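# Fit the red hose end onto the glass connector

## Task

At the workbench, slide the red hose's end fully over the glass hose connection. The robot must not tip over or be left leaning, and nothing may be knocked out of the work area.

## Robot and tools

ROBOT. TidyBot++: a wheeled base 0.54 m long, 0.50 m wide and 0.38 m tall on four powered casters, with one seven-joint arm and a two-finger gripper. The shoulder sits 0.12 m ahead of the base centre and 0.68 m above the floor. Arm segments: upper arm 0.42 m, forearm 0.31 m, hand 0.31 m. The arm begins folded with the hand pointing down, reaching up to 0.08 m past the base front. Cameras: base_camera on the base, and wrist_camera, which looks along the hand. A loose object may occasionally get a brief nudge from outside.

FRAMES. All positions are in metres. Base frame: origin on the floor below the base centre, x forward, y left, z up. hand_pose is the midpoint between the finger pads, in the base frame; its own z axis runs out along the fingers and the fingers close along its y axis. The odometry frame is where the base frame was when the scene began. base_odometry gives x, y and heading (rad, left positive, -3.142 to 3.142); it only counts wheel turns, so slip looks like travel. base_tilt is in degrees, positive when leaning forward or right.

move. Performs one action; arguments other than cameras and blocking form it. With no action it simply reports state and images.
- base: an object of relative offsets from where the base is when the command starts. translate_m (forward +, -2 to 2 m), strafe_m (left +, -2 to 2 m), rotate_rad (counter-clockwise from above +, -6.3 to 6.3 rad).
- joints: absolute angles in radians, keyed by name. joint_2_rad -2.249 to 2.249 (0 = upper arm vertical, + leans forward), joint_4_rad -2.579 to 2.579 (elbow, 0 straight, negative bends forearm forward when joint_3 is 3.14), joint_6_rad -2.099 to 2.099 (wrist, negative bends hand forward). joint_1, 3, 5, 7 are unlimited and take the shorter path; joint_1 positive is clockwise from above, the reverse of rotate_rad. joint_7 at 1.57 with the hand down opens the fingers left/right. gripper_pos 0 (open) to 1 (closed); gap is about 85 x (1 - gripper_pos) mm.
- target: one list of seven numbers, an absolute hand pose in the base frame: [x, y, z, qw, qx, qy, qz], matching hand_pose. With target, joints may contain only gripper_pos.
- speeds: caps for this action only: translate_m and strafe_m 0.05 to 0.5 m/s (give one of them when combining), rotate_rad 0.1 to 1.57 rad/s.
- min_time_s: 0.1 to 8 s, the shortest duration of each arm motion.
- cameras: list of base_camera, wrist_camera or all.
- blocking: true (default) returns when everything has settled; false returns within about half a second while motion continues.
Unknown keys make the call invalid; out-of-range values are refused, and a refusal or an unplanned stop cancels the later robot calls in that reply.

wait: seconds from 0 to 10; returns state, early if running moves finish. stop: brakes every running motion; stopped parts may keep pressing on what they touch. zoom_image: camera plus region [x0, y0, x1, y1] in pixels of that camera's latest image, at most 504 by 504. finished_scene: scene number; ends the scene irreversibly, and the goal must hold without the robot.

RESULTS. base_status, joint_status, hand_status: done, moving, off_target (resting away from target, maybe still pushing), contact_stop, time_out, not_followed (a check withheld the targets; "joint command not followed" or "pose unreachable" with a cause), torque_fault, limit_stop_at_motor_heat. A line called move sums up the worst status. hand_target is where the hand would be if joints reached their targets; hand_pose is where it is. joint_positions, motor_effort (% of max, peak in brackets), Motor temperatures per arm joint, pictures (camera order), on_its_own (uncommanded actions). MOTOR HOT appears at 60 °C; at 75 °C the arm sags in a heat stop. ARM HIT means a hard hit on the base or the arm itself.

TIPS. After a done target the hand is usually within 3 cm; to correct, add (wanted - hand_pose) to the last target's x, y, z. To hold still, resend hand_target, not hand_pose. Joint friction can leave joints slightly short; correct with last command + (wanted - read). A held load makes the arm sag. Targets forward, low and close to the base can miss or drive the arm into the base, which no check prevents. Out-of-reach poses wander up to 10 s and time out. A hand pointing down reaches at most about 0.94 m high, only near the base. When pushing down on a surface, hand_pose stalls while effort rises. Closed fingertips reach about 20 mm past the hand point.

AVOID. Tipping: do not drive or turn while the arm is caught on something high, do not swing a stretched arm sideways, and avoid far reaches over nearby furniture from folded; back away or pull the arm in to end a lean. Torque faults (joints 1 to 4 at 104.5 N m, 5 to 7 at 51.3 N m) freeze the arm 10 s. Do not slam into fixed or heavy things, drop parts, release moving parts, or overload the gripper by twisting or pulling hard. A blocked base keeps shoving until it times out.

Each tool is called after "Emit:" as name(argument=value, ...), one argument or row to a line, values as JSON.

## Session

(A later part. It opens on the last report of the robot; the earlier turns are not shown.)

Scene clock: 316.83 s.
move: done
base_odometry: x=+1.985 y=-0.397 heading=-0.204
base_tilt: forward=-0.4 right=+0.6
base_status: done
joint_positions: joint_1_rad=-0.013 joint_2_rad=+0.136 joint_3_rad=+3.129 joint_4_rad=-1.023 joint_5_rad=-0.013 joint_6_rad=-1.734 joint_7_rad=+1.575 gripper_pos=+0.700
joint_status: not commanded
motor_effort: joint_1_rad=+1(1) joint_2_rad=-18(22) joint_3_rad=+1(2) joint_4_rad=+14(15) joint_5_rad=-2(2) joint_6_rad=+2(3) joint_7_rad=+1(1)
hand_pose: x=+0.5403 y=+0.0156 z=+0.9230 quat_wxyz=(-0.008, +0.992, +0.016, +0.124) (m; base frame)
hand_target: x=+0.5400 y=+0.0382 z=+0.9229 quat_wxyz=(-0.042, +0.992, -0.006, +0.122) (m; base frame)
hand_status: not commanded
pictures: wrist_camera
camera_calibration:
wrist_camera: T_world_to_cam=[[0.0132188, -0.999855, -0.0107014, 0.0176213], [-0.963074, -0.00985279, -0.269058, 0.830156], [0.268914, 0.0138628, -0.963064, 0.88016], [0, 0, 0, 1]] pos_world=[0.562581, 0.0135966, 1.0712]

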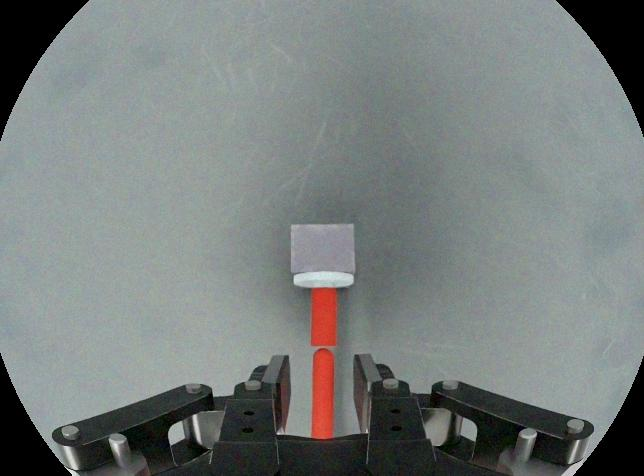

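Emit:
move(
  base={"translate_m": 0.003, "strafe_m": -0.0007},
  speeds={"translate_m": 0.05},
)

Emit:
move(
  joints={"joint_2_rad": 0.149, "joint_4_rad": -0.989, "joint_6_rad": -1.688, "gripper_pos": 0.95},
)

Emit:
move(
  base={"translate_m": 0.007},
  speeds={"translate_m": 0.05},
  cameras=["wrist_camera"],
)

Emit:
zoom_image(
  camera="wrist_camera",
  region=[285, 250, 360, 390],
)

Scene clock: 321.97 s.
move: done
base_odometry: x=+1.988 y=-0.399 heading=-0.203
base_tilt: forward=-0.3 right=+0.5
base_status: done
joint_positions: joint_1_rad=-0.013 joint_2_rad=+0.136 joint_3_rad=+3.129 joint_4_rad=-1.023 joint_5_rad=-0.013 joint_6_rad=-1.734 joint_7_rad=+1.575 gripper_pos=+0.700
joint_status: not commanded
motor_effort: joint_1_rad=+1(2) joint_2_rad=-18(23) joint_3_rad=+1(2) joint_4_rad=+15(15) joint_5_rad=+0(2) joint_6_rad=+2(3) joint_7_rad=+1(1)
hand_pose: x=+0.5403 y=+0.0156 z=+0.9231 quat_wxyz=(-0.008, +0.992, +0.016, +0.124) (m; base frame)
hand_target: x=+0.5400 y=+0.0382 z=+0.9229 quat_wxyz=(-0.042, +0.992, -0.006, +0.122) (m; base frame)
hand_status: not commanded
pictures: none

Scene clock: 322.63 s.
move: done
base_odometry: x=+1.988 y=-0.399 heading=-0.203
base_tilt: forward=-0.4 right=+0.5
base_status: not commanded
joint_positions: joint_1_rad=-0.013 joint_2_rad=+0.136 joint_3_rad=+3.129 joint_4_rad=-1.017 joint_5_rad=-0.013 joint_6_rad=-1.725 joint_7_rad=+1.575 gripper_pos=+0.946
joint_status: all done
motor_effort: joint_1_rad=+0(1) joint_2_rad=-17(20) joint_3_rad=+0(1) joint_4_rad=+16(16) joint_5_rad=-3(3) joint_6_rad=+7(9) joint_7_rad=+1(1)
hand_pose: x=+0.5441 y=+0.0157 z=+0.9260 quat_wxyz=(-0.008, +0.991, +0.016, +0.132) (m; base frame)
hand_target: x=+0.5617 y=+0.0391 z=+0.9347 quat_wxyz=(-0.044, +0.987, -0.007, +0.155) (m; base frame)
hand_status: not commanded
pictures: none

Scene clock: 323.27 s.
move: done
base_odometry: x=+1.995 y=-0.400 heading=-0.203
base_tilt: forward=-0.4 right=+0.6
base_status: done
joint_positions: joint_1_rad=-0.013 joint_2_rad=+0.132 joint_3_rad=+3.129 joint_4_rad=-1.017 joint_5_rad=-0.013 joint_6_rad=-1.742 joint_7_rad=+1.575 gripper_pos=+0.946
joint_status: not commanded
motor_effort: joint_1_rad=+0(1) joint_2_rad=-16(18) joint_3_rad=+0(1) joint_4_rad=+17(19) joint_5_rad=-2(4) joint_6_rad=+11(18) joint_7_rad=+0(1)
hand_pose: x=+0.5380 y=+0.0156 z=+0.9262 quat_wxyz=(-0.008, +0.992, +0.016, +0.125) (m; base frame)
hand_target: x=+0.5617 y=+0.0391 z=+0.9347 quat_wxyz=(-0.044, +0.987, -0.007, +0.155) (m; base frame)
hand_status: not commanded
pictures: wrist_camera
camera_calibration:
wrist_camera: T_world_to_cam=[[0.0133066, -0.999856, -0.0105585, 0.0173879], [-0.96266, -0.0099548, -0.270529, 0.829857], [0.270385, 0.013764, -0.962654, 0.882682], [0, 0, 0, 1]] pos_world=[0.559975, 0.0134972, 1.0744]

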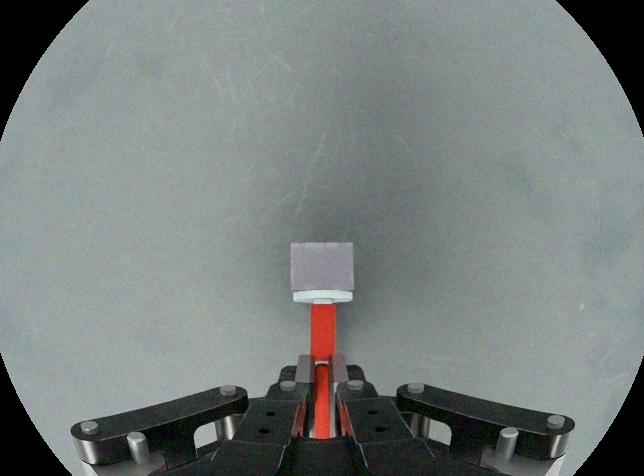

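Scaled by 3.600.

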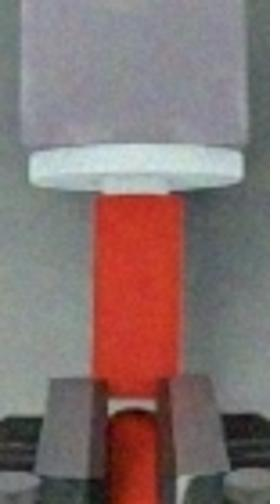

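Emit:
move(
  joints={"joint_2_rad": 0.132, "joint_4_rad": -1.017, "joint_6_rad": -1.742},
)

Emit:
move(
  joints={"gripper_pos": 0.7},
)

Emit:
move(
  base={"translate_m": -0.008},
  speeds={"translate_m": 0.05},
  joints={"joint_2_rad": 0.118, "joint_4_rad": -1.094, "joint_6_rad": -1.653},
  min_time_s=0.8,
)

Emit:
move(
  joints={"joint_2_rad": 0.14, "joint_4_rad": -1.024, "joint_6_rad": -1.657, "gripper_pos": 0.85},
  cameras=["wrist_camera"],
)

Emit:
zoom_image(
  camera="wrist_camera",
  region=[270, 250, 370, 390],
)

Scene clock: 332.87 s.
move: done
base_odometry: x=+1.995 y=-0.400 heading=-0.203
base_tilt: forward=-0.4 right=+0.5
base_status: not commanded
joint_positions: joint_1_rad=-0.013 joint_2_rad=+0.132 joint_3_rad=+3.129 joint_4_rad=-1.017 joint_5_rad=-0.013 joint_6_rad=-1.744 joint_7_rad=+1.575 gripper_pos=+0.946
joint_status: all done
motor_effort: joint_1_rad=+1(1) joint_2_rad=-18(19) joint_3_rad=+0(1) joint_4_rad=+16(18) joint_5_rad=-3(3) joint_6_rad=+5(12) joint_7_rad=+0(1)
hand_pose: x=+0.5372 y=+0.0156 z=+0.9261 quat_wxyz=(-0.008, +0.992, +0.016, +0.124) (m; base frame)
hand_target: x=+0.5366 y=+0.0381 z=+0.9269 quat_wxyz=(-0.042, +0.992, -0.006, +0.123) (m; base frame)
hand_status: not commanded
pictures: none

Scene clock: 333.53 s.
move: done
base_odometry: x=+1.995 y=-0.400 heading=-0.203
base_tilt: forward=-0.4 right=+0.5
base_status: not commanded
joint_positions: joint_1_rad=-0.013 joint_2_rad=+0.132 joint_3_rad=+3.129 joint_4_rad=-1.017 joint_5_rad=-0.013 joint_6_rad=-1.744 joint_7_rad=+1.575 gripper_pos=+0.700
joint_status: all done
motor_effort: joint_1_rad=+1(1) joint_2_rad=-18(19) joint_3_rad=+1(1) joint_4_rad=+14(16) joint_5_rad=-1(3) joint_6_rad=+2(5) joint_7_rad=+0(1)
hand_pose: x=+0.5372 y=+0.0156 z=+0.9261 quat_wxyz=(-0.008, +0.992, +0.016, +0.124) (m; base frame)
hand_target: x=+0.5366 y=+0.0381 z=+0.9269 quat_wxyz=(-0.042, +0.992, -0.006, +0.123) (m; base frame)
hand_status: not commanded
pictures: none

Scene clock: 334.63 s.
move: done
base_odometry: x=+1.987 y=-0.398 heading=-0.203
base_tilt: forward=-0.4 right=+0.5
base_status: done
joint_positions: joint_1_rad=-0.013 joint_2_rad=+0.125 joint_3_rad=+3.129 joint_4_rad=-1.058 joint_5_rad=-0.013 joint_6_rad=-1.705 joint_7_rad=+1.575 gripper_pos=+0.700
joint_status: all done
motor_effort: joint_1_rad=+1(1) joint_2_rad=-18(22) joint_3_rad=+1(1) joint_4_rad=+15(15) joint_5_rad=-1(2) joint_6_rad=+2(3) joint_7_rad=+0(1)
hand_pose: x=+0.5402 y=+0.0157 z=+0.9167 quat_wxyz=(-0.008, +0.992, +0.016, +0.126) (m; base frame)
hand_target: x=+0.5461 y=+0.0389 z=+0.9114 quat_wxyz=(-0.043, +0.990, -0.009, +0.136) (m; base frame)
hand_status: not commanded
pictures: none

Scene clock: 335.43 s.
move: done
base_odometry: x=+1.987 y=-0.398 heading=-0.203
base_tilt: forward=-0.4 right=+0.6
base_status: not commanded
joint_positions: joint_1_rad=-0.013 joint_2_rad=+0.126 joint_3_rad=+3.129 joint_4_rad=-1.047 joint_5_rad=-0.013 joint_6_rad=-1.705 joint_7_rad=+1.575 gripper_pos=+0.850
joint_status: all done
motor_effort: joint_1_rad=+1(1) joint_2_rad=-18(19) joint_3_rad=+1(1) joint_4_rad=+15(16) joint_5_rad=-1(2) joint_6_rad=+2(3) joint_7_rad=+0(1)
hand_pose: x=+0.5424 y=+0.0157 z=+0.9202 quat_wxyz=(-0.008, +0.991, +0.016, +0.131) (m; base frame)
hand_target: x=+0.5627 y=+0.0393 z=+0.9283 quat_wxyz=(-0.044, +0.987, -0.008, +0.157) (m; base frame)
hand_status: not commanded
pictures: wrist_camera
camera_calibration:
wrist_camera: T_world_to_cam=[[0.0129296, -0.999858, -0.0108459, 0.0179085], [-0.959377, -0.00934746, -0.281973, 0.84122], [0.281831, 0.0140511, -0.959361, 0.866432], [0, 0, 0, 1]] pos_world=[0.562628, 0.0135948, 1.06862]

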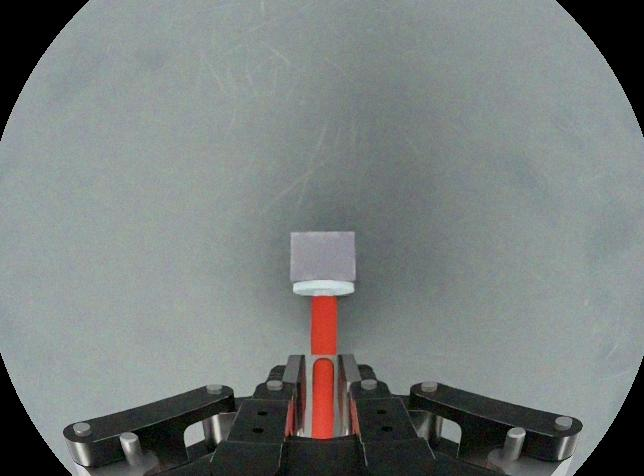

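Scaled by 3.600.

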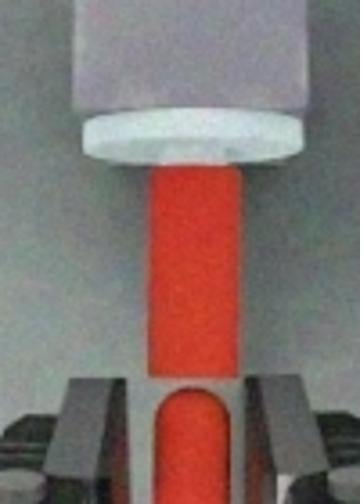

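Emit:
move(
  base={"translate_m": -0.002, "strafe_m": -0.0008},
  speeds={"translate_m": 0.05},
)

Emit:
move(
  joints={"gripper_pos": 0.905},
)

Emit:
move(
  base={"translate_m": 0.007},
  speeds={"translate_m": 0.05},
  cameras=["wrist_camera"],
)

Emit:
zoom_image(
  camera="wrist_camera",
  region=[270, 250, 370, 390],
)

Scene clock: 339.17 s.
move: done
base_odometry: x=+1.985 y=-0.398 heading=-0.203
base_tilt: forward=-0.4 right=+0.6
base_status: done
joint_positions: joint_1_rad=-0.013 joint_2_rad=+0.127 joint_3_rad=+3.129 joint_4_rad=-1.047 joint_5_rad=-0.013 joint_6_rad=-1.705 joint_7_rad=+1.575 gripper_pos=+0.850
joint_status: not commanded
motor_effort: joint_1_rad=+1(2) joint_2_rad=-18(21) joint_3_rad=+1(2) joint_4_rad=+14(15) joint_5_rad=-1(2) joint_6_rad=+2(3) joint_7_rad=+1(1)
hand_pose: x=+0.5426 y=+0.0157 z=+0.9198 quat_wxyz=(-0.008, +0.991, +0.016, +0.130) (m; base frame)
hand_target: x=+0.5627 y=+0.0393 z=+0.9283 quat_wxyz=(-0.044, +0.987, -0.008, +0.157) (m; base frame)
hand_status: not commanded
pictures: none

Scene clock: 339.63 s.
move: done
base_odometry: x=+1.985 y=-0.398 heading=-0.203
base_tilt: forward=-0.3 right=+0.5
base_status: not commanded
joint_positions: joint_1_rad=-0.013 joint_2_rad=+0.127 joint_3_rad=+3.129 joint_4_rad=-1.047 joint_5_rad=-0.013 joint_6_rad=-1.705 joint_7_rad=+1.575 gripper_pos=+0.905
joint_status: all done
motor_effort: joint_1_rad=+0(1) joint_2_rad=-18(18) joint_3_rad=+0(1) joint_4_rad=+14(15) joint_5_rad=-3(3) joint_6_rad=+2(3) joint_7_rad=+0(1)
hand_pose: x=+0.5426 y=+0.0157 z=+0.9198 quat_wxyz=(-0.008, +0.991, +0.016, +0.130) (m; base frame)
hand_target: x=+0.5627 y=+0.0393 z=+0.9283 quat_wxyz=(-0.044, +0.987, -0.008, +0.157) (m; base frame)
hand_status: not commanded
pictures: none

Scene clock: 340.27 s.
move: done
base_odometry: x=+1.992 y=-0.400 heading=-0.203
base_tilt: forward=-0.4 right=+0.6
base_status: done
joint_positions: joint_1_rad=-0.013 joint_2_rad=+0.126 joint_3_rad=+3.129 joint_4_rad=-1.047 joint_5_rad=-0.013 joint_6_rad=-1.705 joint_7_rad=+1.575 gripper_pos=+0.905
joint_status: not commanded
motor_effort: joint_1_rad=-1(1) joint_2_rad=-17(19) joint_3_rad=+0(1) joint_4_rad=+17(17) joint_5_rad=-4(5) joint_6_rad=+8(10) joint_7_rad=+1(1)
hand_pose: x=+0.5423 y=+0.0157 z=+0.9203 quat_wxyz=(-0.008, +0.991, +0.016, +0.131) (m; base frame)
hand_target: x=+0.5627 y=+0.0393 z=+0.9283 quat_wxyz=(-0.044, +0.987, -0.008, +0.157) (m; base frame)
hand_status: not commanded
pictures: wrist_camera
camera_calibration:
wrist_camera: T_world_to_cam=[[0.0129316, -0.999858, -0.0108427, 0.0179063], [-0.959322, -0.00934752, -0.282158, 0.841319], [0.282016, 0.0140504, -0.959307, 0.866394], [0, 0, 0, 1]] pos_world=[0.562527, 0.0135948, 1.06872]

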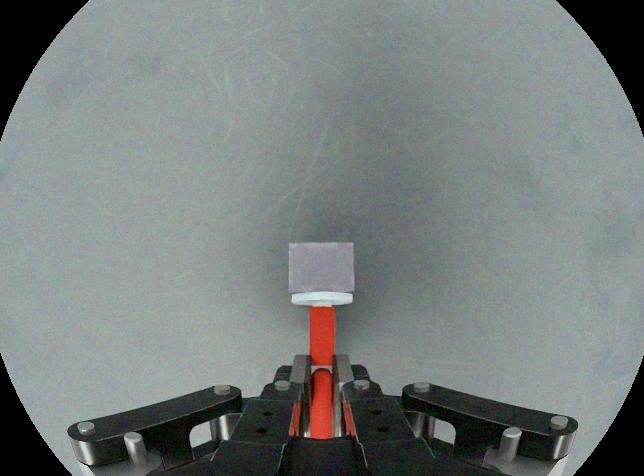

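Scaled by 3.600.

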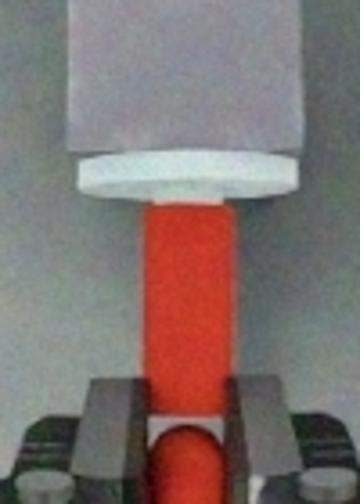

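Emit:
move(
  joints={"joint_2_rad": 0.126, "joint_4_rad": -1.047, "joint_6_rad": -1.705, "gripper_pos": 0.75},
  cameras=["wrist_camera"],
)

Emit:
move(
  base={"translate_m": -0.014},
  speeds={"translate_m": 0.05},
  cameras=["wrist_camera"],
)

Emit:
zoom_image(
  camera="wrist_camera",
  region=[200, 20, 440, 260],
)

Scene clock: 348.07 s.
move: done
base_odometry: x=+1.992 y=-0.400 heading=-0.203
base_tilt: forward=-0.4 right=+0.5
base_status: not commanded
joint_positions: joint_1_rad=-0.013 joint_2_rad=+0.126 joint_3_rad=+3.129 joint_4_rad=-1.047 joint_5_rad=-0.015 joint_6_rad=-1.705 joint_7_rad=+1.575 gripper_pos=+0.750
joint_status: all done
motor_effort: joint_1_rad=+1(1) joint_2_rad=-18(19) joint_3_rad=+1(1) joint_4_rad=+15(16) joint_5_rad=-1(4) joint_6_rad=+2(7) joint_7_rad=+0(1)
hand_pose: x=+0.5423 y=+0.0164 z=+0.9203 quat_wxyz=(-0.009, +0.991, +0.016, +0.131) (m; base frame)
hand_target: x=+0.5411 y=+0.0385 z=+0.9213 quat_wxyz=(-0.042, +0.991, -0.007, +0.129) (m; base frame)
hand_status: not commanded
pictures: wrist_camera
camera_calibration:
wrist_camera: T_world_to_cam=[[0.0137924, -0.999822, -0.0128886, 0.020001], [-0.959313, -0.00959606, -0.282182, 0.841347], [0.282008, 0.0162561, -0.959274, 0.866326], [0, 0, 0, 1]] pos_world=[0.562528, 0.0139879, 1.06871]

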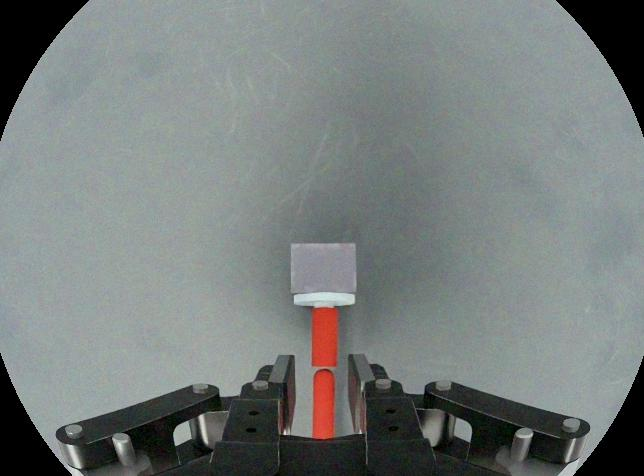

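Scene clock: 348.83 s.
move: done
base_odometry: x=+1.978 y=-0.397 heading=-0.203
base_tilt: forward=-0.4 right=+0.5
base_status: done
joint_positions: joint_1_rad=-0.013 joint_2_rad=+0.126 joint_3_rad=+3.129 joint_4_rad=-1.047 joint_5_rad=-0.015 joint_6_rad=-1.705 joint_7_rad=+1.575 gripper_pos=+0.750
joint_status: not commanded
motor_effort: joint_1_rad=+1(1) joint_2_rad=-18(22) joint_3_rad=+1(1) joint_4_rad=+15(15) joint_5_rad=-1(2) joint_6_rad=+2(3) joint_7_rad=+1(1)
hand_pose: x=+0.5421 y=+0.0164 z=+0.9206 quat_wxyz=(-0.009, +0.991, +0.016, +0.131) (m; base frame)
hand_target: x=+0.5411 y=+0.0385 z=+0.9213 quat_wxyz=(-0.042, +0.991, -0.007, +0.129) (m; base frame)
hand_status: not commanded
pictures: wrist_camera
camera_calibration:
wrist_camera: T_world_to_cam=[[0.0138021, -0.999822, -0.0128787, 0.0199943], [-0.959107, -0.00959624, -0.28288, 0.8418], [0.282706, 0.0162563, -0.959069, 0.866184], [0, 0, 0, 1]] pos_world=[0.562225, 0.0139879, 1.06912]

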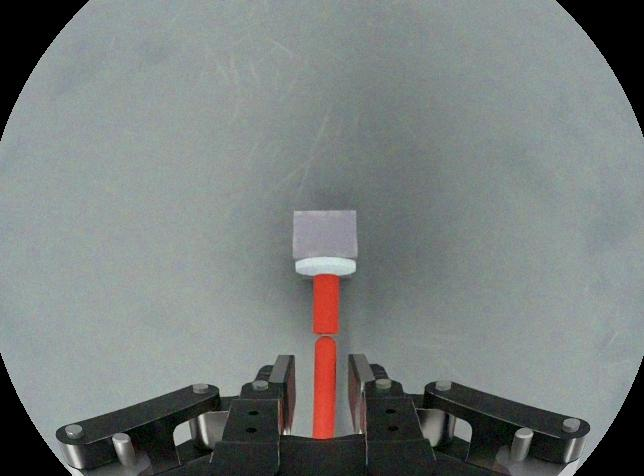

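Scaled by 2.100.

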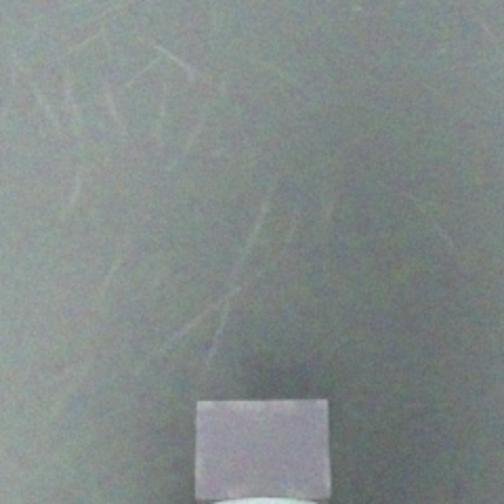

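Emit:
zoom_image(
  camera="wrist_camera",
  region=[265, 240, 385, 360],
)

Scaled by 4.200.

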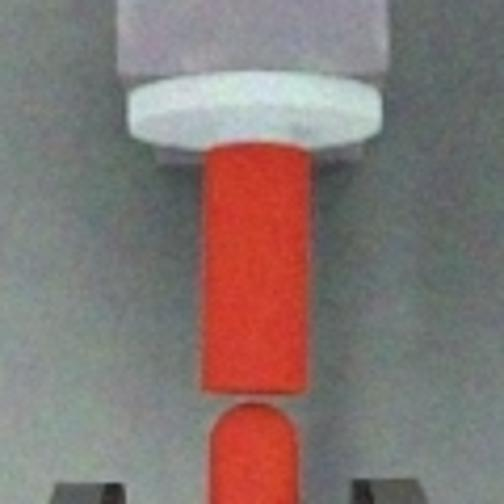

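Emit:
move(
  joints={"joint_2_rad": 0.105, "joint_4_rad": -1.109, "joint_6_rad": -1.637},
  base={"strafe_m": -0.0012, "translate_m": 0.0075},
  speeds={"translate_m": 0.05},
  cameras=["wrist_camera"],
)

Emit:
zoom_image(
  camera="wrist_camera",
  region=[255, 260, 395, 400],
)

Scene clock: 372.87 s.
move: done
base_odometry: x=+1.985 y=-0.399 heading=-0.202
base_tilt: forward=-0.4 right=+0.6
base_status: done
joint_positions: joint_1_rad=-0.013 joint_2_rad=+0.122 joint_3_rad=+3.129 joint_4_rad=-1.079 joint_5_rad=-0.015 joint_6_rad=-1.675 joint_7_rad=+1.575 gripper_pos=+0.750
joint_status: all done
motor_effort: joint_1_rad=+1(2) joint_2_rad=-18(19) joint_3_rad=+1(2) joint_4_rad=+15(16) joint_5_rad=-1(2) joint_6_rad=+3(3) joint_7_rad=+0(1)
hand_pose: x=+0.5446 y=+0.0165 z=+0.9128 quat_wxyz=(-0.009, +0.991, +0.016, +0.132) (m; base frame)
hand_target: x=+0.5451 y=+0.0389 z=+0.9126 quat_wxyz=(-0.043, +0.989, -0.009, +0.143) (m; base frame)
hand_status: not commanded
pictures: wrist_camera
camera_calibration:
wrist_camera: T_world_to_cam=[[0.0134457, -0.999826, -0.0129523, 0.0202421], [-0.958465, -0.00919661, -0.285061, 0.843643], [0.284893, 0.0162471, -0.958422, 0.856164], [0, 0, 0, 1]] pos_world=[0.564416, 0.014087, 1.06132]

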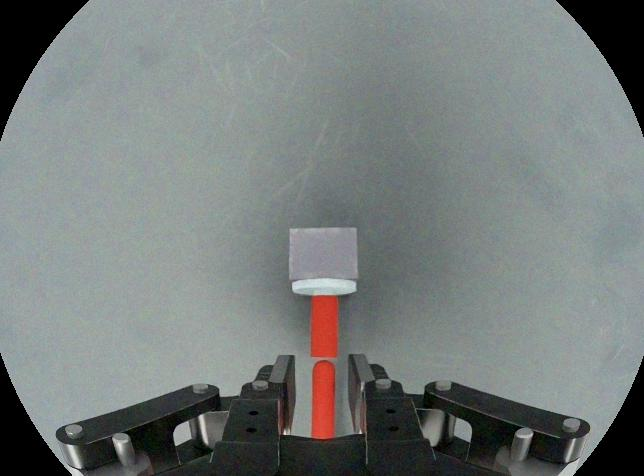

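Scaled by 3.600.

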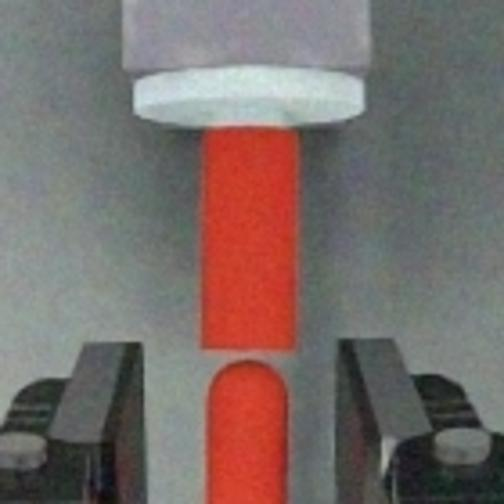

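Emit:
move(
  base={"strafe_m": -0.001},
)

Emit:
move(
  joints={"gripper_pos": 0.96},
  cameras=["wrist_camera"],
)

Emit:
zoom_image(
  camera="wrist_camera",
  region=[255, 260, 395, 400],
)

Scene clock: 379.33 s.
move: done
base_odometry: x=+1.985 y=-0.400 heading=-0.202
base_tilt: forward=-0.4 right=+0.5
base_status: done
joint_positions: joint_1_rad=-0.013 joint_2_rad=+0.122 joint_3_rad=+3.129 joint_4_rad=-1.079 joint_5_rad=-0.015 joint_6_rad=-1.675 joint_7_rad=+1.575 gripper_pos=+0.750
joint_status: not commanded
motor_effort: joint_1_rad=+1(3) joint_2_rad=-18(19) joint_3_rad=+1(2) joint_4_rad=+15(15) joint_5_rad=-1(4) joint_6_rad=+2(3) joint_7_rad=+0(1)
hand_pose: x=+0.5446 y=+0.0165 z=+0.9128 quat_wxyz=(-0.009, +0.991, +0.016, +0.132) (m; base frame)
hand_target: x=+0.5451 y=+0.0389 z=+0.9126 quat_wxyz=(-0.043, +0.989, -0.009, +0.143) (m; base frame)
hand_status: not commanded
pictures: none

Scene clock: 379.97 s.
move: done
base_odometry: x=+1.985 y=-0.400 heading=-0.202
base_tilt: forward=-0.4 right=+0.6
base_status: not commanded
joint_positions: joint_1_rad=-0.013 joint_2_rad=+0.122 joint_3_rad=+3.129 joint_4_rad=-1.079 joint_5_rad=-0.015 joint_6_rad=-1.675 joint_7_rad=+1.575 gripper_pos=+0.947
joint_status: all done
motor_effort: joint_1_rad=+0(1) joint_2_rad=-18(18) joint_3_rad=+0(1) joint_4_rad=+15(15) joint_5_rad=-2(3) joint_6_rad=+3(3) joint_7_rad=+0(1)
hand_pose: x=+0.5446 y=+0.0165 z=+0.9129 quat_wxyz=(-0.009, +0.991, +0.016, +0.133) (m; base frame)
hand_target: x=+0.5451 y=+0.0389 z=+0.9126 quat_wxyz=(-0.043, +0.989, -0.009, +0.143) (m; base frame)
hand_status: not commanded
pictures: wrist_camera
camera_calibration:
wrist_camera: T_world_to_cam=[[0.013353, -0.999827, -0.0129761, 0.0203221], [-0.958404, -0.00909743, -0.28527, 0.843761], [0.285103, 0.0162456, -0.958359, 0.856104], [0, 0, 0, 1]] pos_world=[0.564315, 0.0140868, 1.06142]

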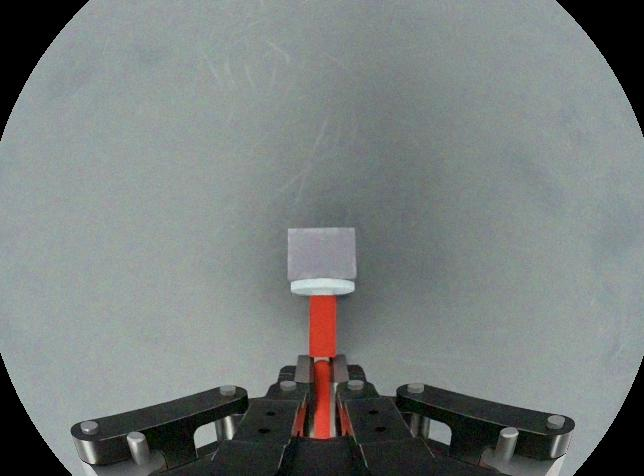

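Scaled by 3.600.

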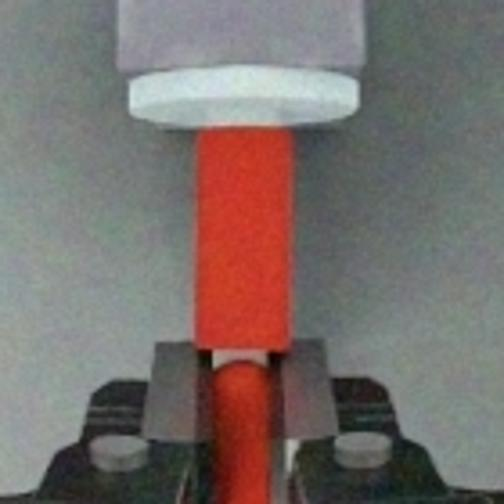

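Emit:
move(
  joints={"joint_2_rad": 0.135, "joint_4_rad": -1.045, "joint_6_rad": -1.63},
  base={"translate_m": 0.008},
  speeds={"translate_m": 0.05},
  cameras=["wrist_camera"],
)

Emit:
zoom_image(
  camera="wrist_camera",
  region=[255, 260, 395, 400],
)

Scene clock: 384.23 s.
move: done
base_odometry: x=+1.993 y=-0.402 heading=-0.202
base_tilt: forward=-0.4 right=+0.6
base_status: done
joint_positions: joint_1_rad=-0.013 joint_2_rad=+0.118 joint_3_rad=+3.129 joint_4_rad=-1.077 joint_5_rad=-0.015 joint_6_rad=-1.695 joint_7_rad=+1.575 gripper_pos=+0.947
joint_status: all done
motor_effort: joint_1_rad=+1(1) joint_2_rad=-15(18) joint_3_rad=+1(1) joint_4_rad=+19(20) joint_5_rad=-1(4) joint_6_rad=+15(16) joint_7_rad=+1(1)
hand_pose: x=+0.5380 y=+0.0164 z=+0.9135 quat_wxyz=(-0.010, +0.992, +0.016, +0.125) (m; base frame)
hand_target: x=+0.5659 y=+0.0395 z=+0.9250 quat_wxyz=(-0.045, +0.986, -0.008, +0.163) (m; base frame)
hand_status: not commanded
pictures: wrist_camera
camera_calibration:
wrist_camera: T_world_to_cam=[[0.0136433, -0.999822, -0.0130478, 0.020201], [-0.962514, -0.00959684, -0.271063, 0.826835], [0.27089, 0.0162569, -0.962473, 0.870063], [0, 0, 0, 1]] pos_world=[0.559873, 0.0139879, 1.0618]

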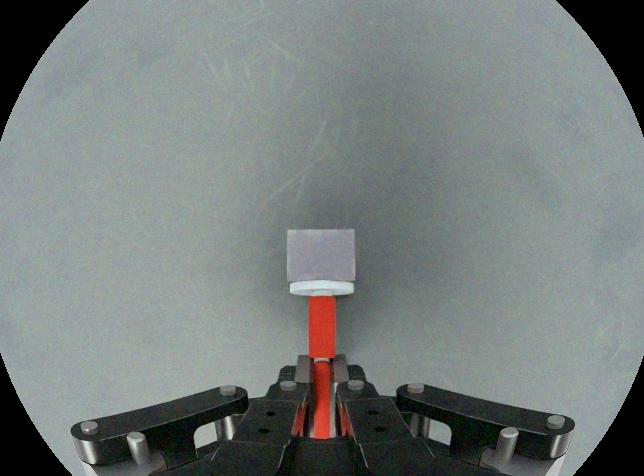

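Scaled by 3.600.

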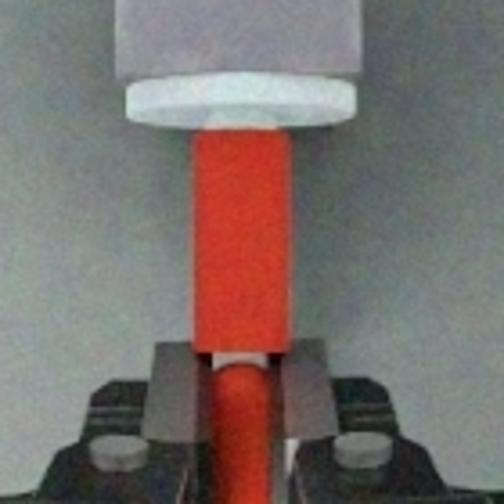

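Emit:
move(
  base={"translate_m": 0.009},
  speeds={"translate_m": 0.05},
  cameras=["wrist_camera"],
)

Emit:
zoom_image(
  camera="wrist_camera",
  region=[255, 260, 395, 400],
)

Scene clock: 389.87 s.
move: done
base_odometry: x=+2.002 y=-0.404 heading=-0.202
base_tilt: forward=-0.4 right=+0.6
base_status: done
joint_positions: joint_1_rad=-0.013 joint_2_rad=+0.114 joint_3_rad=+3.129 joint_4_rad=-1.077 joint_5_rad=-0.015 joint_6_rad=-1.718 joint_7_rad=+1.575 gripper_pos=+0.947
joint_status: not commanded
motor_effort: joint_1_rad=+1(2) joint_2_rad=-14(16) joint_3_rad=+2(2) joint_4_rad=+21(23) joint_5_rad=-1(1) joint_6_rad=+19(25) joint_7_rad=+0(1)
hand_pose: x=+0.5300 y=+0.0162 z=+0.9136 quat_wxyz=(-0.009, +0.993, +0.017, +0.116) (m; base frame)
hand_target: x=+0.5659 y=+0.0395 z=+0.9250 quat_wxyz=(-0.045, +0.986, -0.008, +0.163) (m; base frame)
hand_status: not commanded
pictures: wrist_camera
camera_calibration:
wrist_camera: T_world_to_cam=[[0.0137444, -0.999826, -0.0126022, 0.0196397], [-0.967421, -0.0101103, -0.25297, 0.805311], [0.252799, 0.0156686, -0.967392, 0.88631], [0, 0, 0, 1]] pos_world=[0.554746, 0.0138911, 1.06138]

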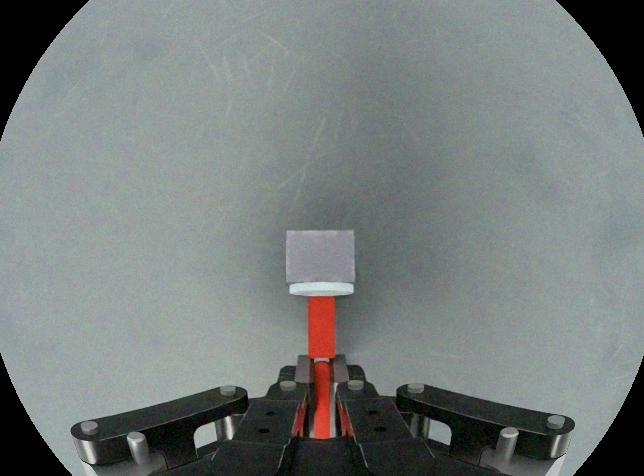

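Scaled by 3.600.

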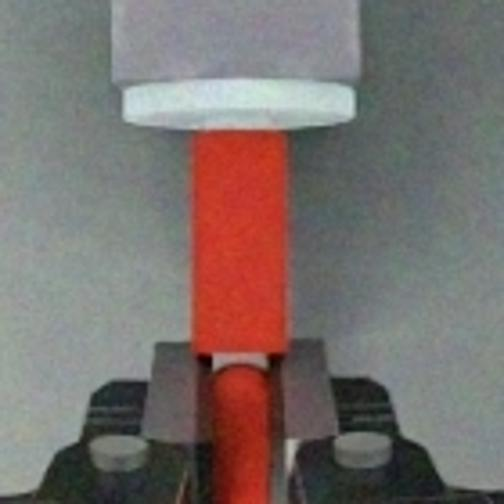

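Emit:
move(
  joints={"joint_2_rad": 0.16, "joint_4_rad": -1.015, "joint_6_rad": -1.54},
  min_time_s=2,
  cameras=["wrist_camera"],
)

Emit:
zoom_image(
  camera="wrist_camera",
  region=[255, 260, 395, 400],
)

Scene clock: 406.67 s.
move: off_target
base_odometry: x=+2.002 y=-0.404 heading=-0.202
base_tilt: forward=-0.4 right=+0.5
base_status: not commanded
joint_positions: joint_1_rad=-0.013 joint_2_rad=+0.114 joint_3_rad=+3.129 joint_4_rad=-1.077 joint_5_rad=-0.015 joint_6_rad=-1.718 joint_7_rad=+1.575 gripper_pos=+0.947
joint_status: joint_4_rad off_target (ended at -1.077, target -1.015); joint_6_rad off_target (ended at -1.718, target -1.540); the others done
motor_effort: joint_1_rad=+2(2) joint_2_rad=-13(14) joint_3_rad=+2(2) joint_4_rad=+21(22) joint_5_rad=-1(1) joint_6_rad=+19(20) joint_7_rad=+1(1)
hand_pose: x=+0.5301 y=+0.0162 z=+0.9136 quat_wxyz=(-0.009, +0.993, +0.017, +0.116) (m; base frame)
hand_target: x=+0.6031 y=+0.0407 z=+0.9359 quat_wxyz=(-0.048, +0.977, -0.010, +0.209) (m; base frame)
hand_status: not commanded
pictures: wrist_camera
camera_calibration:
wrist_camera: T_world_to_cam=[[0.013744, -0.999826, -0.0126009, 0.0196385], [-0.967397, -0.0101088, -0.253064, 0.805396], [0.252893, 0.0156682, -0.967367, 0.886232], [0, 0, 0, 1]] pos_world=[0.554746, 0.0138911, 1.06138]

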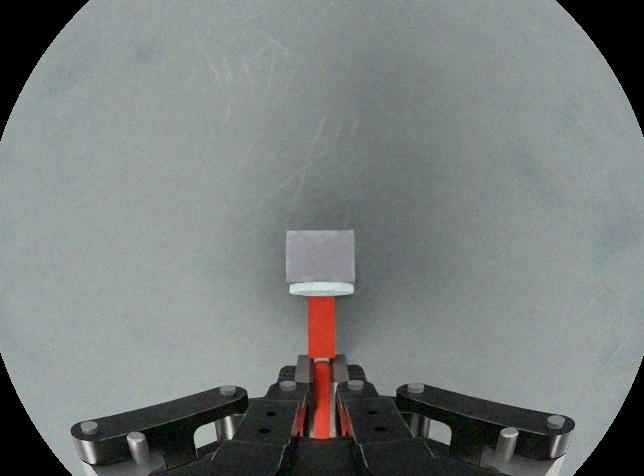

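Scaled by 3.600.

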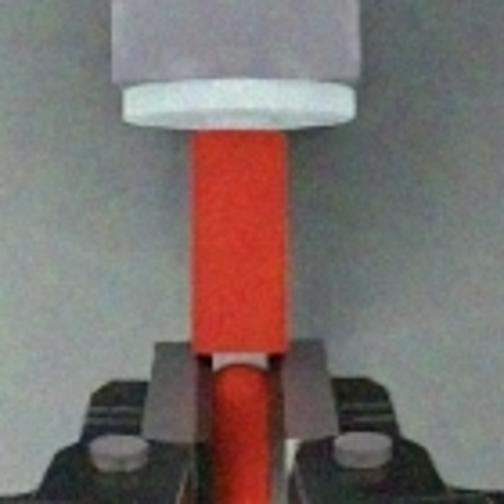

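Emit:
move(
  base={"translate_m": 0.004},
  speeds={"translate_m": 0.05},
  cameras=["wrist_camera"],
)

Emit:
zoom_image(
  camera="wrist_camera",
  region=[255, 260, 395, 400],
)

Scene clock: 410.37 s.
move: done
base_odometry: x=+2.005 y=-0.405 heading=-0.202
base_tilt: forward=-0.4 right=+0.6
base_status: done
joint_positions: joint_1_rad=-0.013 joint_2_rad=+0.114 joint_3_rad=+3.129 joint_4_rad=-1.077 joint_5_rad=-0.016 joint_6_rad=-1.721 joint_7_rad=+1.575 gripper_pos=+0.947
joint_status: not commanded
motor_effort: joint_1_rad=+2(2) joint_2_rad=-12(14) joint_3_rad=+2(3) joint_4_rad=+24(26) joint_5_rad=+0(2) joint_6_rad=+26(34) joint_7_rad=+1(1)
hand_pose: x=+0.5292 y=+0.0163 z=+0.9133 quat_wxyz=(-0.009, +0.993, +0.017, +0.114) (m; base frame)
hand_target: x=+0.6031 y=+0.0407 z=+0.9359 quat_wxyz=(-0.048, +0.977, -0.010, +0.209) (m; base frame)
hand_status: not commanded
pictures: wrist_camera
camera_calibration:
wrist_camera: T_world_to_cam=[[0.0138264, -0.999824, -0.0127176, 0.019818], [-0.96817, -0.0102076, -0.250085, 0.802214], [0.249911, 0.0157706, -0.96814, 0.888506], [0, 0, 0, 1]] pos_world=[0.554358, 0.0139909, 1.06107]

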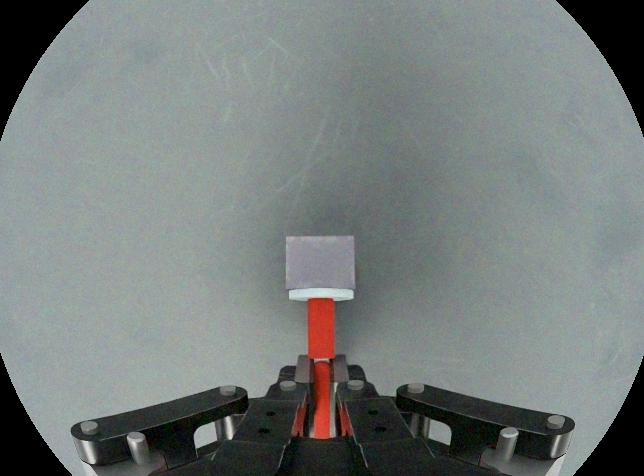

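Scaled by 3.600.

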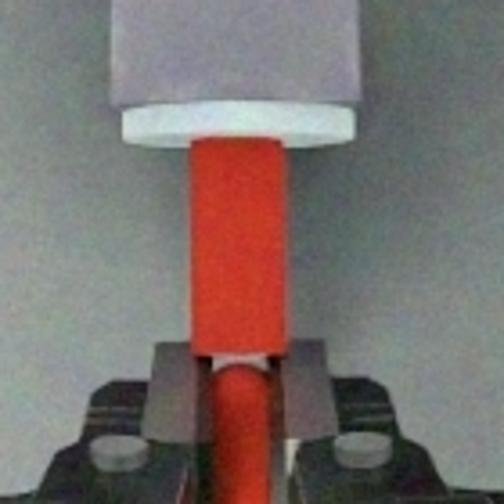

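Emit:
move(
  base={"translate_m": 0.004},
  speeds={"translate_m": 0.05},
  cameras=["wrist_camera"],
)

Emit:
zoom_image(
  camera="wrist_camera",
  region=[270, 270, 370, 370],
)

Scene clock: 413.80 s.
move: done
base_odometry: x=+2.009 y=-0.406 heading=-0.202
base_tilt: forward=-0.5 right=+0.6
base_status: done
joint_positions: joint_1_rad=-0.013 joint_2_rad=+0.112 joint_3_rad=+3.129 joint_4_rad=-1.077 joint_5_rad=-0.016 joint_6_rad=-1.730 joint_7_rad=+1.575 gripper_pos=+0.947
joint_status: not commanded
motor_effort: joint_1_rad=+3(3) joint_2_rad=-10(13) joint_3_rad=+3(4) joint_4_rad=+25(28) joint_5_rad=+0(1) joint_6_rad=+31(42) joint_7_rad=+1(1)
hand_pose: x=+0.5261 y=+0.0164 z=+0.9135 quat_wxyz=(-0.010, +0.994, +0.017, +0.111) (m; base frame)
hand_target: x=+0.6031 y=+0.0407 z=+0.9359 quat_wxyz=(-0.048, +0.977, -0.010, +0.209) (m; base frame)
hand_status: not commanded
pictures: wrist_camera
camera_calibration:
wrist_camera: T_world_to_cam=[[0.0141745, -0.999816, -0.0129177, 0.0198681], [-0.969835, -0.010603, -0.243533, 0.79408], [0.243351, 0.01598, -0.969807, 0.894427], [0, 0, 0, 1]] pos_world=[0.552185, 0.0139911, 1.06106]

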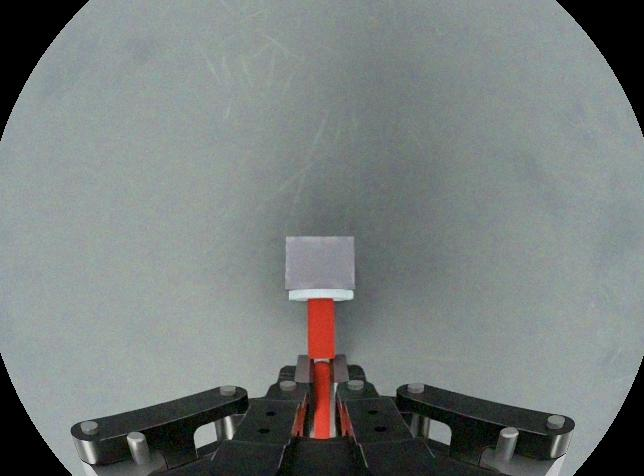

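Scaled by 5.040.

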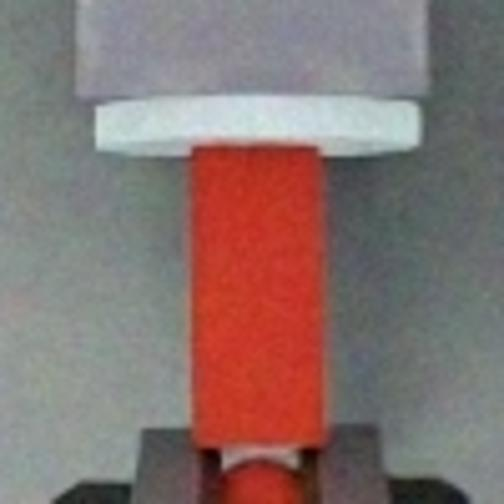

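Emit:
zoom_image(
  camera="wrist_camera",
  region=[280, 280, 360, 315],
)

Scaled by 6.300.

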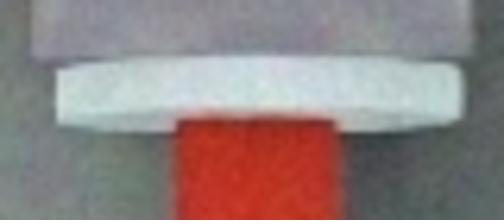

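Emit:
move(
  joints={"joint_2_rad": 0.175, "joint_4_rad": -0.995, "joint_6_rad": -1.47},
  base={"translate_m": 0.004},
  speeds={"translate_m": 0.05},
  min_time_s=1,
  cameras=["wrist_camera"],
)

Emit:
zoom_image(
  camera="wrist_camera",
  region=[270, 270, 370, 370],
)

Scene clock: 429.73 s.
move: off_target
base_odometry: x=+2.012 y=-0.407 heading=-0.202
base_tilt: forward=-0.4 right=+0.5
base_status: done
joint_positions: joint_1_rad=-0.013 joint_2_rad=+0.110 joint_3_rad=+3.129 joint_4_rad=-1.077 joint_5_rad=-0.016 joint_6_rad=-1.738 joint_7_rad=+1.575 gripper_pos=+0.947
joint_status: joint_4_rad off_target (ended at -1.077, target -0.995); joint_6_rad off_target (ended at -1.738, target -1.470); the others done
motor_effort: joint_1_rad=+3(3) joint_2_rad=-8(11) joint_3_rad=+3(4) joint_4_rad=+27(30) joint_5_rad=+1(2) joint_6_rad=+36(46) joint_7_rad=+1(1)
hand_pose: x=+0.5233 y=+0.0164 z=+0.9135 quat_wxyz=(-0.010, +0.994, +0.017, +0.108) (m; base frame)
hand_target: x=+0.6296 y=+0.0415 z=+0.9467 quat_wxyz=(-0.050, +0.968, -0.011, +0.246) (m; base frame)
hand_status: not commanded
pictures: wrist_camera
camera_calibration:
wrist_camera: T_world_to_cam=[[0.0145022, -0.99981, -0.0130224, 0.019923], [-0.971403, -0.0110009, -0.23718, 0.786463], [0.236992, 0.0160897, -0.971378, 0.899918], [0, 0, 0, 1]] pos_world=[0.55041, 0.0140917, 1.06095]

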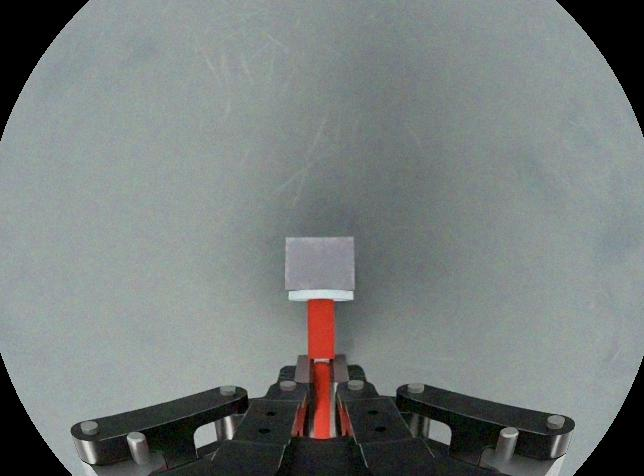

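Scaled by 5.040.

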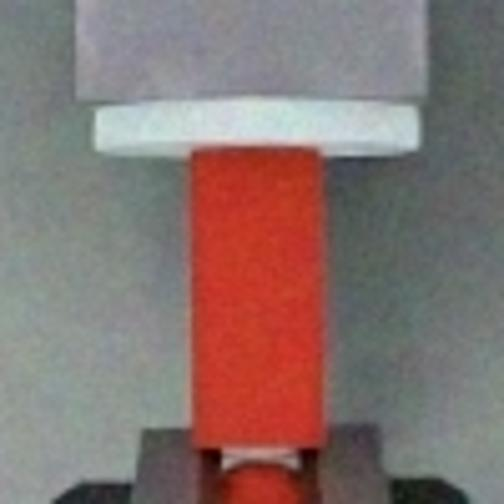

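Emit:
zoom_image(
  camera="wrist_camera",
  region=[295, 340, 350, 380],
)

Scaled by 9.164.

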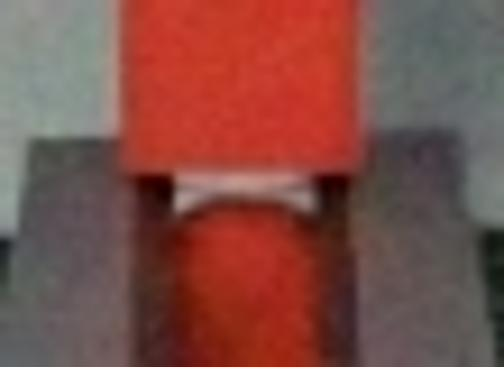

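Emit:
move(
  joints={"joint_2_rad": 0.110, "joint_4_rad": -1.077, "joint_6_rad": -1.738},
  min_time_s=1,
)

Emit:
move(
  joints={"gripper_pos": 0.7},
  cameras=["wrist_camera"],
)

Emit:
zoom_image(
  camera="wrist_camera",
  region=[270, 270, 370, 370],
)

Scene clock: 435.67 s.
move: done
base_odometry: x=+2.012 y=-0.407 heading=-0.202
base_tilt: forward=-0.4 right=+0.5
base_status: not commanded
joint_positions: joint_1_rad=-0.013 joint_2_rad=+0.109 joint_3_rad=+3.129 joint_4_rad=-1.077 joint_5_rad=-0.016 joint_6_rad=-1.743 joint_7_rad=+1.575 gripper_pos=+0.947
joint_status: all done
motor_effort: joint_1_rad=+3(3) joint_2_rad=-15(15) joint_3_rad=+3(3) joint_4_rad=+20(28) joint_5_rad=+1(2) joint_6_rad=+15(37) joint_7_rad=+0(1)
hand_pose: x=+0.5214 y=+0.0164 z=+0.9136 quat_wxyz=(-0.010, +0.994, +0.017, +0.106) (m; base frame)
hand_target: x=+0.5219 y=+0.0377 z=+0.9145 quat_wxyz=(-0.041, +0.994, -0.007, +0.106) (m; base frame)
hand_status: not commanded
pictures: none

Scene clock: 436.33 s.
move: done
base_odometry: x=+2.012 y=-0.407 heading=-0.202
base_tilt: forward=-0.5 right=+0.6
base_status: not commanded
joint_positions: joint_1_rad=-0.013 joint_2_rad=+0.109 joint_3_rad=+3.129 joint_4_rad=-1.077 joint_5_rad=-0.016 joint_6_rad=-1.714 joint_7_rad=+1.575 gripper_pos=+0.700
joint_status: all done
motor_effort: joint_1_rad=+1(3) joint_2_rad=-18(18) joint_3_rad=+1(3) joint_4_rad=+15(20) joint_5_rad=-2(2) joint_6_rad=+2(15) joint_7_rad=+1(1)
hand_pose: x=+0.5304 y=+0.0167 z=+0.9158 quat_wxyz=(-0.010, +0.993, +0.017, +0.120) (m; base frame)
hand_target: x=+0.5219 y=+0.0377 z=+0.9145 quat_wxyz=(-0.041, +0.994, -0.007, +0.106) (m; base frame)
hand_status: not commanded
pictures: wrist_camera
camera_calibration:
wrist_camera: T_world_to_cam=[[0.0144154, -0.999805, -0.0134705, 0.0205329], [-0.965029, -0.0103848, -0.261939, 0.813141], [0.261748, 0.0167754, -0.964991, 0.881375], [0, 0, 0, 1]] pos_world=[0.553711, 0.0141879, 1.06379]

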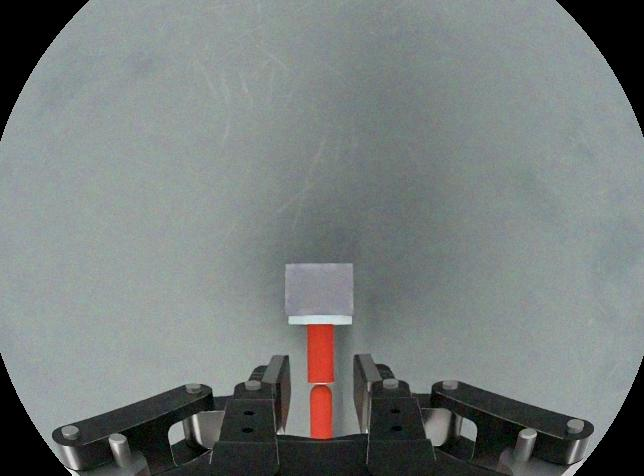

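Scaled by 5.040.

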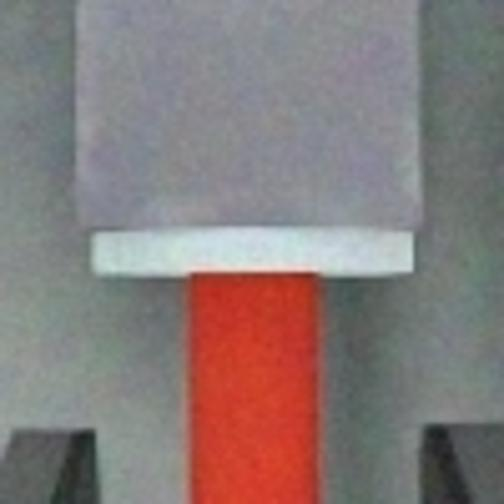

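Emit:
move(
  base={"translate_m": -0.025},
  speeds={"translate_m": 0.1},
  cameras=["wrist_camera"],
)

Emit:
zoom_image(
  camera="wrist_camera",
  region=[270, 240, 370, 340],
)

Scene clock: 440.27 s.
move: done
base_odometry: x=+1.988 y=-0.401 heading=-0.202
base_tilt: forward=-0.4 right=+0.5
base_status: done
joint_positions: joint_1_rad=-0.013 joint_2_rad=+0.103 joint_3_rad=+3.129 joint_4_rad=-1.077 joint_5_rad=-0.016 joint_6_rad=-1.714 joint_7_rad=+1.575 gripper_pos=+0.700
joint_status: not commanded
motor_effort: joint_1_rad=+1(2) joint_2_rad=-18(20) joint_3_rad=+1(2) joint_4_rad=+15(15) joint_5_rad=-2(2) joint_6_rad=+2(3) joint_7_rad=+1(1)
hand_pose: x=+0.5289 y=+0.0166 z=+0.9184 quat_wxyz=(-0.010, +0.992, +0.017, +0.124) (m; base frame)
hand_target: x=+0.5219 y=+0.0377 z=+0.9145 quat_wxyz=(-0.041, +0.994, -0.007, +0.106) (m; base frame)
hand_status: not commanded
pictures: wrist_camera
camera_calibration:
wrist_camera: T_world_to_cam=[[0.0145229, -0.999804, -0.013478, 0.0205512], [-0.96339, -0.0103825, -0.267904, 0.817066], [0.267711, 0.0168753, -0.963351, 0.879558], [0, 0, 0, 1]] pos_world=[0.551387, 0.0141876, 1.0665]

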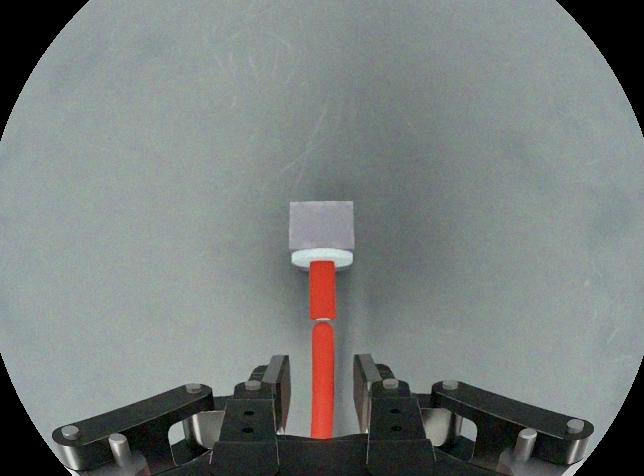

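Scaled by 5.040.

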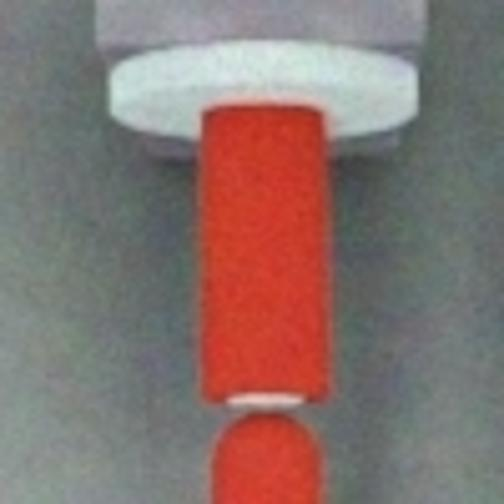

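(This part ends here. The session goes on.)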